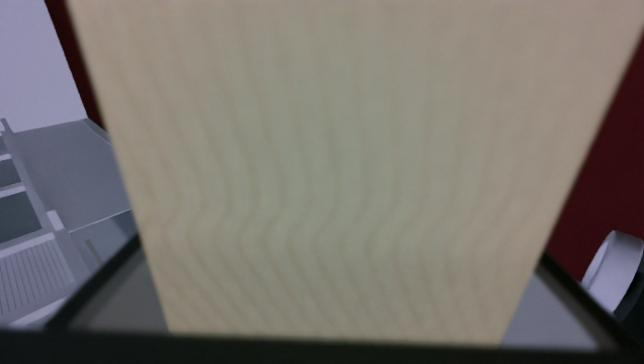

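Emit:
move(joints={"right_shoulder_pitch_rad": -0.375, "right_shoulder_roll_rad": -0.905, "right_shoulder_yaw_rad": -0.247, "right_elbow_rad": -1.816, "right_forearm_roll_rad": -0.457, "right_wrist_pitch_rad": 1.319, "right_hand_roll_rad": 0.283}, min_time_s=1.2)

Emit:
move(target={"side": "right", "x": 0.47, "y": 0.41, "z": 0.86, "quat_wxyz": [0.6533, 0.2706, -0.2706, 0.6533]}, min_time_s=1.0)

Scene clock: 144.40 s.
Joint torques (N m): left_arm=[1 18.76 2.93 1.03 -0.01 -0.38 -0.08] | right_arm=[-26.14 -14.46 -6.52 -19.09 -0.61 -6.87 -0.17]
External joint torques (N m): left_arm=[-0.48 -2.89 1.02 0.14 -0.09 -0.35 -0.09] | right_arm=[-11.88 -5.26 -3.14 -10.58 -0.67 -5.38 -0.21]
Wrist force (N): left_arm=[0.7 -2.8 -5.2] | right_arm=[-20.2 4.7 -17.8]
Wrist torque (N m): left_arm=[-0.08 0.20 0.03] | right_arm=[0.03 1.38 -0.06]
Wrist force, peak (N): left_arm=[0.7 -3.4 -6.5] | right_arm=[-21.7 5.8 -18.1]
move: done
base_odometry: x=-0.028 y=-0.481 heading=+0.011
lidar_m: 0.84 0.87 1.42 4.01 1.36 0.98 0.92 0.96 1.32 3.34 2.37 0.88
base_status: not commanded
joint_positions: torso_squat_rad=+0.500 torso_shift_rad=+0.150 torso_pitch_rad=+0.501 torso_yaw_rad=+1.400 left_shoulder_pitch_rad=+0.037 left_shoulder_roll_rad=+0.350 left_shoulder_yaw_rad=-0.043 left_elbow_rad=-0.196 left_forearm_roll_rad=-0.014 left_wrist_pitch_rad=+0.002 left_hand_roll_rad=+0.027 left_gripper_m=+0.099 right_shoulder_pitch_rad=-0.372 right_shoulder_roll_rad=-0.904 right_shoulder_yaw_rad=-0.246 right_elbow_rad=-1.813 right_forearm_roll_rad=-0.457 right_wrist_pitch_rad=+1.320 right_hand_roll_rad=+0.283 right_gripper_m=+0.074 head_pan_rad=-0.520 head_tilt_rad=+0.650
joint_status: all done
wheel_motors_off: 0
motor_effort: left_wheel=+0(1) right_wheel=+16(18)
chest: x=+0.0126 y=+0.0004 z=+1.1593 quat_wxyz=(+0.741, +0.159, +0.190, +0.624) (m; base frame)
left_hand: x=-0.6965 y=+0.1468 z=+0.8207 quat_wxyz=(+0.732, +0.324, +0.242, +0.548) (m; base frame)
right_hand: x=+0.5056 y=+0.4154 z=+0.8634 quat_wxyz=(+0.661, +0.225, -0.349, +0.625) (m; base frame)
pictures: none

Scene clock: 145.73 s.
Joint torques (N m): left_arm=[0.76 18.84 3.11 0.97 0.02 -0.26 -0.04] | right_arm=[-28.07 -13.3 -8.56 -17.49 -1.95 -6.25 0.18]
External joint torques (N m): left_arm=[-0.71 -2.81 1.21 0.08 -0.06 -0.22 -0.05] | right_arm=[-13.67 -4.31 -5.2 -9.24 -1.73 -4.91 0.15]
Wrist force (N): left_arm=[0.6 -3.0 -6.7] | right_arm=[-19.3 1.3 -19.6]
Wrist torque (N m): left_arm=[-0.05 0.18 0.10] | right_arm=[-0.29 1.33 -0.21]
Wrist force, peak (N): left_arm=[0.6 -3.0 -6.7] | right_arm=[-20.9 3.4 -19.1]
move: done
base_odometry: x=-0.028 y=-0.481 heading=+0.011
lidar_m: 0.83 0.87 1.43 4.00 1.35 0.97 0.93 0.97 1.31 3.37 2.36 0.89
base_status: not commanded
joint_positions: torso_squat_rad=+0.500 torso_shift_rad=+0.150 torso_pitch_rad=+0.501 torso_yaw_rad=+1.400 left_shoulder_pitch_rad=+0.037 left_shoulder_roll_rad=+0.350 left_shoulder_yaw_rad=-0.043 left_elbow_rad=-0.196 left_forearm_roll_rad=-0.014 left_wrist_pitch_rad=+0.002 left_hand_roll_rad=+0.027 left_gripper_m=+0.099 right_shoulder_pitch_rad=-0.397 right_shoulder_roll_rad=-0.909 right_shoulder_yaw_rad=-0.254 right_elbow_rad=-1.803 right_forearm_roll_rad=-0.626 right_wrist_pitch_rad=+1.452 right_hand_roll_rad=+0.303 right_gripper_m=+0.074 head_pan_rad=-0.520 head_tilt_rad=+0.650
joint_status: all done
wheel_motors_off: 0
motor_effort: left_wheel=+0(1) right_wheel=+17(19)
chest: x=+0.0126 y=+0.0004 z=+1.1593 quat_wxyz=(+0.741, +0.159, +0.190, +0.624) (m; base frame)
left_hand: x=-0.6965 y=+0.1468 z=+0.8207 quat_wxyz=(+0.732, +0.324, +0.242, +0.548) (m; base frame)
right_hand: x=+0.4689 y=+0.4091 z=+0.8572 quat_wxyz=(+0.654, +0.269, -0.268, +0.654) (m; base frame)
right_hand_status: reached (checked arc, planned for 1.0 s): 3 mm and 0.4 deg off.
pictures: none

Emit:
move(joints={"right_shoulder_pitch_rad": -0.216, "right_shoulder_roll_rad": -1.256, "right_shoulder_yaw_rad": -0.051, "right_elbow_rad": -1.787, "right_forearm_roll_rad": -0.704, "right_wrist_pitch_rad": 1.081, "right_hand_roll_rad": 0.002}, min_time_s=1.2)

Emit:
move(target={"side": "right", "x": 0.49, "y": 0.40, "z": 0.85, "quat_wxyz": [0.6533, 0.2706, -0.2706, 0.6533]}, min_time_s=1.0)

Scene clock: 149.07 s.
Joint torques (N m): left_arm=[0.83 18.47 2.92 0.85 0.03 -0.28 -0.1] | right_arm=[-24.24 -19 -14.37 -15.4 0.74 -6.53 -0.08]
External joint torques (N m): left_arm=[-0.64 -3.18 1.02 -0.03 -0.04 -0.25 -0.11] | right_arm=[-11.81 -6.16 -6.68 -8.38 0.38 -5.11 -0.12]
Wrist force (N): left_arm=[0.5 -3.4 -6.1] | right_arm=[-19.5 3.9 -19.5]
Wrist torque (N m): left_arm=[-0.02 0.16 0.11] | right_arm=[-0.09 1.34 0.00]
Wrist force, peak (N): left_arm=[1.1 -3.8 -6.3] | right_arm=[-21.1 2.8 -20.7]
move: done
base_odometry: x=-0.028 y=-0.481 heading=+0.011
lidar_m: 0.84 0.87 1.43 4.00 1.37 0.97 0.92 0.98 1.30 3.37 2.37 0.88
base_status: not commanded
joint_positions: torso_squat_rad=+0.500 torso_shift_rad=+0.150 torso_pitch_rad=+0.501 torso_yaw_rad=+1.400 left_shoulder_pitch_rad=+0.037 left_shoulder_roll_rad=+0.350 left_shoulder_yaw_rad=-0.043 left_elbow_rad=-0.196 left_forearm_roll_rad=-0.014 left_wrist_pitch_rad=+0.002 left_hand_roll_rad=+0.027 left_gripper_m=+0.099 right_shoulder_pitch_rad=-0.213 right_shoulder_roll_rad=-1.255 right_shoulder_yaw_rad=-0.049 right_elbow_rad=-1.785 right_forearm_roll_rad=-0.704 right_wrist_pitch_rad=+1.082 right_hand_roll_rad=+0.002 right_gripper_m=+0.074 head_pan_rad=-0.520 head_tilt_rad=+0.650
joint_status: all done
wheel_motors_off: 0
motor_effort: left_wheel=-1(1) right_wheel=+16(18)
chest: x=+0.0127 y=+0.0004 z=+1.1593 quat_wxyz=(+0.741, +0.159, +0.190, +0.624) (m; base frame)
left_hand: x=-0.6965 y=+0.1468 z=+0.8207 quat_wxyz=(+0.732, +0.324, +0.242, +0.548) (m; base frame)
right_hand: x=+0.5053 y=+0.3965 z=+0.8316 quat_wxyz=(+0.667, +0.236, -0.315, +0.632) (m; base frame)
pictures: none

Scene clock: 150.40 s.
Joint torques (N m): left_arm=[0.86 18.78 2.7 0.87 0.03 -0.21 -0.07] | right_arm=[-26.56 -18.36 -13.96 -14.38 -0.39 -6.26 0.24]
External joint torques (N m): left_arm=[-0.61 -2.87 0.8 -0.02 -0.05 -0.18 -0.08] | right_arm=[-13.64 -5.43 -6.08 -7.69 -0.51 -4.87 0.2]
Wrist force (N): left_arm=[1.1 -3.3 -4.9] | right_arm=[-19.5 1.9 -19.4]
Wrist torque (N m): left_arm=[-0.03 0.24 0.10] | right_arm=[-0.16 1.29 -0.20]
Wrist force, peak (N): left_arm=[1.0 -3.9 -6.6] | right_arm=[-21.2 3.1 -19.5]
move: done
base_odometry: x=-0.028 y=-0.481 heading=+0.011
lidar_m: 0.84 0.87 1.42 4.02 1.35 0.97 0.92 0.98 1.32 3.36 2.36 0.88
base_status: not commanded
joint_positions: torso_squat_rad=+0.500 torso_shift_rad=+0.150 torso_pitch_rad=+0.501 torso_yaw_rad=+1.400 left_shoulder_pitch_rad=+0.037 left_shoulder_roll_rad=+0.350 left_shoulder_yaw_rad=-0.043 left_elbow_rad=-0.196 left_forearm_roll_rad=-0.014 left_wrist_pitch_rad=+0.002 left_hand_roll_rad=+0.027 left_gripper_m=+0.099 right_shoulder_pitch_rad=-0.280 right_shoulder_roll_rad=-1.288 right_shoulder_yaw_rad=-0.041 right_elbow_rad=-1.761 right_forearm_roll_rad=-0.887 right_wrist_pitch_rad=+1.149 right_hand_roll_rad=+0.079 right_gripper_m=+0.074 head_pan_rad=-0.520 head_tilt_rad=+0.650
joint_status: all done
wheel_motors_off: 0
motor_effort: left_wheel=+0(1) right_wheel=+16(19)
chest: x=+0.0127 y=+0.0004 z=+1.1593 quat_wxyz=(+0.741, +0.159, +0.190, +0.624) (m; base frame)
left_hand: x=-0.6965 y=+0.1468 z=+0.8208 quat_wxyz=(+0.732, +0.324, +0.242, +0.548) (m; base frame)
right_hand: x=+0.4891 y=+0.3989 z=+0.8472 quat_wxyz=(+0.654, +0.269, -0.268, +0.654) (m; base frame)
right_hand_status: reached (checked arc, planned for 1.0 s): 3 mm and 0.4 deg off.
pictures: none

Emit:
move(joints={"right_shoulder_pitch_rad": -0.067, "right_shoulder_roll_rad": -1.62, "right_shoulder_yaw_rad": 0.157, "right_elbow_rad": -1.76, "right_forearm_roll_rad": -0.874, "right_wrist_pitch_rad": 0.745, "right_hand_roll_rad": -0.261}, min_time_s=1.2)

Emit:
move(target={"side": "right", "x": 0.50, "y": 0.37, "z": 0.84, "quat_wxyz": [0.6533, 0.2706, -0.2706, 0.6533]}, min_time_s=1.0)

Emit:
move(target={"side": "right", "x": 0.50, "y": 0.30, "z": 0.84, "quat_wxyz": [0.6533, 0.2706, -0.2706, 0.6533]}, min_time_s=1.2, cameras=["head_camera", "right_wrist_camera"])

Scene clock: 155.67 s.
Joint torques (N m): left_arm=[0.82 18.43 2.76 0.96 0.06 -0.36 -0.09] | right_arm=[-21.81 -22.65 -18.39 -9.65 1.66 -6.12 -0.19]
External joint torques (N m): left_arm=[-0.65 -3.22 0.85 0.07 -0.02 -0.33 -0.1] | right_arm=[-10.83 -6.86 -8.2 -5.4 1.14 -4.79 -0.23]
Wrist force (N): left_arm=[1.1 -2.8 -6.1] | right_arm=[-19.7 3.5 -19.9]
Wrist torque (N m): left_arm=[-0.09 0.22 0.07] | right_arm=[-0.06 1.31 0.00]
Wrist force, peak (N): left_arm=[0.9 -4.0 -6.4] | right_arm=[-21.1 3.0 -20.3]
move: done
base_odometry: x=-0.028 y=-0.481 heading=+0.011
lidar_m: 0.84 0.87 1.41 4.01 1.36 0.97 0.92 0.96 1.29 3.36 2.36 0.88
base_status: not commanded
joint_positions: torso_squat_rad=+0.500 torso_shift_rad=+0.150 torso_pitch_rad=+0.501 torso_yaw_rad=+1.400 left_shoulder_pitch_rad=+0.037 left_shoulder_roll_rad=+0.350 left_shoulder_yaw_rad=-0.043 left_elbow_rad=-0.196 left_forearm_roll_rad=-0.014 left_wrist_pitch_rad=+0.002 left_hand_roll_rad=+0.027 left_gripper_m=+0.099 right_shoulder_pitch_rad=-0.064 right_shoulder_roll_rad=-1.618 right_shoulder_yaw_rad=+0.159 right_elbow_rad=-1.759 right_forearm_roll_rad=-0.874 right_wrist_pitch_rad=+0.746 right_hand_roll_rad=-0.261 right_gripper_m=+0.074 head_pan_rad=-0.520 head_tilt_rad=+0.650
joint_status: all done
wheel_motors_off: 0
motor_effort: left_wheel=+0(1) right_wheel=+16(18)
chest: x=+0.0127 y=+0.0004 z=+1.1593 quat_wxyz=(+0.741, +0.159, +0.190, +0.624) (m; base frame)
left_hand: x=-0.6965 y=+0.1468 z=+0.8208 quat_wxyz=(+0.732, +0.324, +0.242, +0.548) (m; base frame)
right_hand: x=+0.5189 y=+0.3664 z=+0.8017 quat_wxyz=(+0.680, +0.238, -0.291, +0.630) (m; base frame)
pictures: none

Scene clock: 157.00 s.
Joint torques (N m): left_arm=[0.94 18.7 2.84 0.87 0.01 -0.29 -0.06] | right_arm=[-21.22 -21.82 -20.92 -8.12 0.91 -6.35 0.12]
External joint torques (N m): left_arm=[-0.53 -2.96 0.94 -0.02 -0.06 -0.25 -0.07] | right_arm=[-10.21 -5.8 -10.32 -4.6 0.52 -5 0.08]
Wrist force (N): left_arm=[0.5 -3.0 -5.7] | right_arm=[-19.8 1.9 -19.2]
Wrist torque (N m): left_arm=[-0.06 0.13 0.08] | right_arm=[-0.17 1.34 -0.19]
Wrist force, peak (N): left_arm=[2.0 -3.5 -6.4] | right_arm=[-21.0 2.6 -20.2]
move: done
base_odometry: x=-0.028 y=-0.481 heading=+0.011
lidar_m: 0.84 0.87 1.42 4.02 1.36 0.98 0.92 0.96 1.30 3.35 2.35 0.88
base_status: not commanded
joint_positions: torso_squat_rad=+0.500 torso_shift_rad=+0.150 torso_pitch_rad=+0.501 torso_yaw_rad=+1.400 left_shoulder_pitch_rad=+0.037 left_shoulder_roll_rad=+0.350 left_shoulder_yaw_rad=-0.043 left_elbow_rad=-0.196 left_forearm_roll_rad=-0.014 left_wrist_pitch_rad=+0.002 left_hand_roll_rad=+0.027 left_gripper_m=+0.099 right_shoulder_pitch_rad=-0.062 right_shoulder_roll_rad=-1.709 right_shoulder_yaw_rad=+0.124 right_elbow_rad=-1.818 right_forearm_roll_rad=-1.070 right_wrist_pitch_rad=+0.752 right_hand_roll_rad=-0.172 right_gripper_m=+0.074 head_pan_rad=-0.520 head_tilt_rad=+0.650
joint_status: all done
wheel_motors_off: 0
motor_effort: left_wheel=-1(1) right_wheel=+17(19)
chest: x=+0.0127 y=+0.0004 z=+1.1593 quat_wxyz=(+0.741, +0.159, +0.190, +0.624) (m; base frame)
left_hand: x=-0.6965 y=+0.1468 z=+0.8208 quat_wxyz=(+0.732, +0.324, +0.242, +0.548) (m; base frame)
right_hand: x=+0.4991 y=+0.3691 z=+0.8372 quat_wxyz=(+0.655, +0.268, -0.268, +0.654) (m; base frame)
right_hand_status: reached (checked arc, planned for 1.0 s): 3 mm and 0.4 deg off.
pictures: none

Scene clock: 158.60 s.
Joint torques (N m): left_arm=[0.91 18.6 3.06 0.84 -0.12 -0.36 0.09] | right_arm=[-18.62 -20.48 -17.39 -0.52 1.18 -5.16 0.1]
External joint torques (N m): left_arm=[-0.55 -3.05 1.16 -0.04 -0.19 -0.33 0.08] | right_arm=[-10.39 -4.53 -7.79 -0.34 0.81 -4.06 0.07]
Wrist force (N): left_arm=[0.9 -3.3 -5.7] | right_arm=[-20.4 1.5 -19.6]
Wrist torque (N m): left_arm=[0.00 0.14 0.08] | right_arm=[-0.21 1.40 -0.04]
Wrist force, peak (N): left_arm=[1.4 -3.5 -6.1] | right_arm=[-28.3 1.1 -20.9]
move: done
base_odometry: x=-0.028 y=-0.481 heading=+0.011
lidar_m: 0.83 0.87 1.41 4.02 1.37 0.96 0.92 0.97 1.30 3.35 2.36 0.88
base_status: not commanded
joint_positions: torso_squat_rad=+0.500 torso_shift_rad=+0.150 torso_pitch_rad=+0.501 torso_yaw_rad=+1.400 left_shoulder_pitch_rad=+0.037 left_shoulder_roll_rad=+0.350 left_shoulder_yaw_rad=-0.043 left_elbow_rad=-0.196 left_forearm_roll_rad=-0.014 left_wrist_pitch_rad=+0.002 left_hand_roll_rad=+0.027 left_gripper_m=+0.099 right_shoulder_pitch_rad=-0.353 right_shoulder_roll_rad=-2.206 right_shoulder_yaw_rad=+0.839 right_elbow_rad=-2.012 right_forearm_roll_rad=-0.936 right_wrist_pitch_rad=+0.267 right_hand_roll_rad=-0.634 right_gripper_m=+0.074 head_pan_rad=-0.520 head_tilt_rad=+0.650
joint_status: all done
wheel_motors_off: 0
motor_effort: left_wheel=-1(2) right_wheel=+17(21)
chest: x=+0.0127 y=+0.0003 z=+1.1593 quat_wxyz=(+0.741, +0.160, +0.190, +0.624) (m; base frame)
left_hand: x=-0.6965 y=+0.1468 z=+0.8208 quat_wxyz=(+0.732, +0.324, +0.242, +0.548) (m; base frame)
right_hand: x=+0.4994 y=+0.2993 z=+0.8382 quat_wxyz=(+0.653, +0.271, -0.262, +0.657) (m; base frame)
right_hand_status: reached (checked arc, planned for 1.2 s): 2 mm and 1.1 deg off.
pictures: head_camera, right_wrist_camera
camera_calibration:
head_camera: T_world_to_cam=[[0.660612, -0.636861, -0.397492, 0.468909], [-0.728051, -0.414333, -0.546141, 0.870357], [0.183122, 0.650182, -0.737381, 0.893197], [0, 0, 0, 1]] pos_world=[0.160333, 0.0785079, 1.32035]
right_wrist_camera: T_world_to_cam=[[0.0284257, -0.696338, -0.71715, 0.794131], [-0.854186, -0.389559, 0.344397, 0.281512], [-0.519189, 0.60279, -0.605876, 0.658893], [0, 0, 0, 1]] pos_world=[0.559981, 0.265475, 0.871767]

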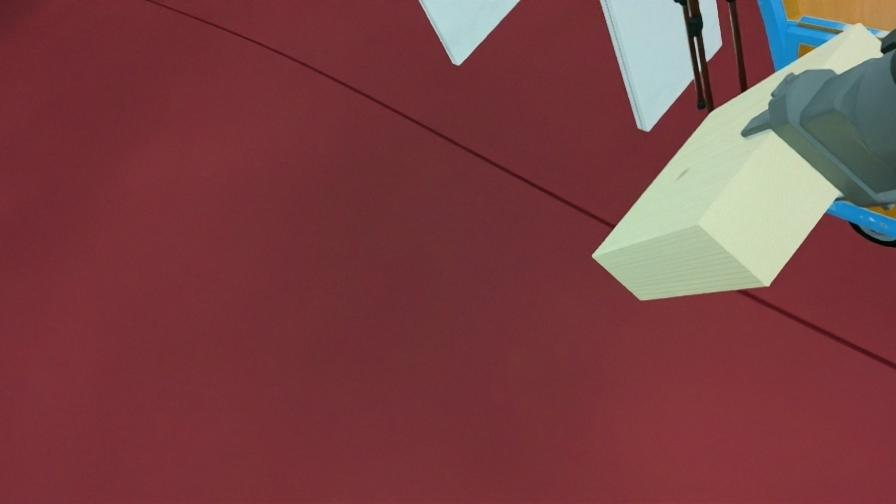

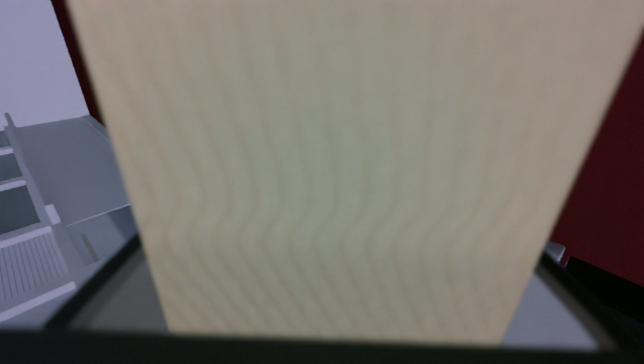

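Emit:
move(target={"side": "right", "x": 0.50, "y": 0.27, "z": 0.82, "quat_wxyz": [0.6344, 0.3124, -0.3124, 0.6344]}, min_time_s=1.2)

Emit:
move(target={"side": "right", "x": 0.50, "y": 0.24, "z": 0.80, "quat_wxyz": [0.6124, 0.3536, -0.3536, 0.6124]}, min_time_s=1.2, cameras=["head_camera", "right_wrist_camera"])

Scene clock: 162.37 s.
Joint torques (N m): left_arm=[1.25 18.82 2.64 0.95 -0.08 -0.37 0.07] | right_arm=[-15.16 -9.49 -18.24 -4.48 0.56 -5.09 -0.02]
External joint torques (N m): left_arm=[-0.22 -2.84 0.73 0.06 -0.16 -0.33 0.06] | right_arm=[-10 -2.1 -8.88 -2.56 0.25 -4.04 -0.06]
Wrist force (N): left_arm=[1.2 -2.4 -5.6] | right_arm=[-22.8 1.4 -16.3]
Wrist torque (N m): left_arm=[-0.11 0.23 0.08] | right_arm=[-0.17 1.59 0.02]
Wrist force, peak (N): left_arm=[1.7 -3.6 -6.4] | right_arm=[-25.2 2.3 -17.7]
move: done
base_odometry: x=-0.028 y=-0.481 heading=+0.011
lidar_m: 0.83 0.87 1.42 4.00 1.35 0.97 0.93 0.96 1.31 3.38 2.37 0.88
base_status: not commanded
joint_positions: torso_squat_rad=+0.500 torso_shift_rad=+0.150 torso_pitch_rad=+0.501 torso_yaw_rad=+1.400 left_shoulder_pitch_rad=+0.037 left_shoulder_roll_rad=+0.350 left_shoulder_yaw_rad=-0.043 left_elbow_rad=-0.196 left_forearm_roll_rad=-0.014 left_wrist_pitch_rad=+0.002 left_hand_roll_rad=+0.027 left_gripper_m=+0.099 right_shoulder_pitch_rad=-1.159 right_shoulder_roll_rad=-2.208 right_shoulder_yaw_rad=+1.695 right_elbow_rad=-2.035 right_forearm_roll_rad=-0.512 right_wrist_pitch_rad=+0.155 right_hand_roll_rad=-0.818 right_gripper_m=+0.074 head_pan_rad=-0.520 head_tilt_rad=+0.650
joint_status: all done
wheel_motors_off: 0
motor_effort: left_wheel=-1(2) right_wheel=+16(18)
chest: x=+0.0127 y=+0.0003 z=+1.1593 quat_wxyz=(+0.741, +0.160, +0.190, +0.624) (m; base frame)
left_hand: x=-0.6965 y=+0.1468 z=+0.8208 quat_wxyz=(+0.732, +0.324, +0.242, +0.548) (m; base frame)
right_hand: x=+0.4996 y=+0.2691 z=+0.8182 quat_wxyz=(+0.635, +0.311, -0.304, +0.638) (m; base frame)
right_hand_status: reached (checked arc, planned for 1.2 s): 2 mm and 1.0 deg off.
pictures: none

Scene clock: 163.90 s.
Joint torques (N m): left_arm=[1.23 18.76 2.67 0.98 0.02 -0.32 0.01] | right_arm=[-12.27 -3.28 -16.05 -7.32 0.59 -7.66 -0.41]
External joint torques (N m): left_arm=[-0.23 -2.89 0.76 0.09 -0.05 -0.28 0] | right_arm=[-9.45 0.43 -7.59 -4.53 0.31 -6.06 -0.46]
Wrist force (N): left_arm=[1.4 -3.5 -5.8] | right_arm=[-24.5 0.1 -13.8]
Wrist torque (N m): left_arm=[0.02 0.26 0.07] | right_arm=[-0.37 1.63 -0.17]
Wrist force, peak (N): left_arm=[1.0 -3.7 -6.4] | right_arm=[-28.3 3.1 -13.8]
move: done
base_odometry: x=-0.028 y=-0.481 heading=+0.011
lidar_m: 0.83 0.88 1.42 4.01 1.36 0.97 0.93 0.98 1.32 3.36 2.36 0.89
base_status: not commanded
joint_positions: torso_squat_rad=+0.500 torso_shift_rad=+0.150 torso_pitch_rad=+0.501 torso_yaw_rad=+1.400 left_shoulder_pitch_rad=+0.037 left_shoulder_roll_rad=+0.350 left_shoulder_yaw_rad=-0.043 left_elbow_rad=-0.196 left_forearm_roll_rad=-0.014 left_wrist_pitch_rad=+0.002 left_hand_roll_rad=+0.027 left_gripper_m=+0.099 right_shoulder_pitch_rad=-1.411 right_shoulder_roll_rad=-2.272 right_shoulder_yaw_rad=+2.096 right_elbow_rad=-1.972 right_forearm_roll_rad=-1.447 right_wrist_pitch_rad=-0.174 right_hand_roll_rad=+0.272 right_gripper_m=+0.074 head_pan_rad=-0.520 head_tilt_rad=+0.650
joint_status: all done
wheel_motors_off: 0
motor_effort: left_wheel=+0(1) right_wheel=+14(19)
chest: x=+0.0127 y=+0.0003 z=+1.1593 quat_wxyz=(+0.741, +0.160, +0.190, +0.624) (m; base frame)
left_hand: x=-0.6965 y=+0.1468 z=+0.8208 quat_wxyz=(+0.732, +0.324, +0.242, +0.548) (m; base frame)
right_hand: x=+0.5001 y=+0.2384 z=+0.7981 quat_wxyz=(+0.610, +0.358, -0.346, +0.616) (m; base frame)
right_hand_status: reached (checked arc, planned for 1.2 s): 2 mm and 1.1 deg off.
pictures: head_camera, right_wrist_camera
camera_calibration:
head_camera: T_world_to_cam=[[0.660612, -0.636861, -0.397492, 0.468909], [-0.728051, -0.414333, -0.546141, 0.870357], [0.183122, 0.650182, -0.737381, 0.893197], [0, 0, 0, 1]] pos_world=[0.160333, 0.0785079, 1.32035]
right_wrist_camera: T_world_to_cam=[[0.0270324, -0.480373, -0.876647, 0.799439], [-0.852214, -0.469452, 0.230965, 0.380897], [-0.522494, 0.740848, -0.422072, 0.493718], [0, 0, 0, 1]] pos_world=[0.56096, 0.197072, 0.821236]

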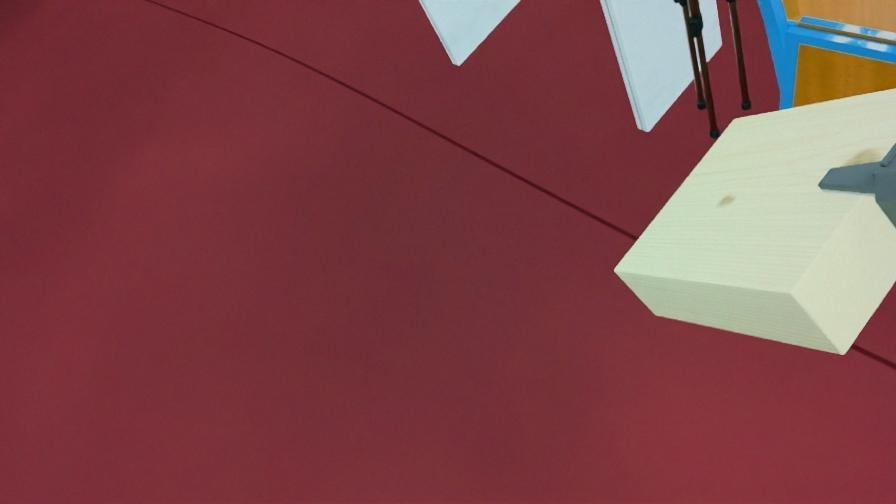

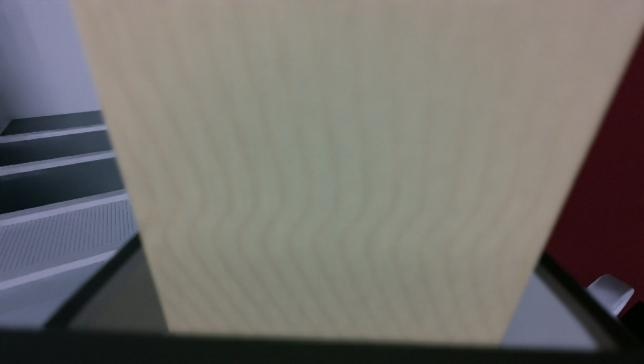

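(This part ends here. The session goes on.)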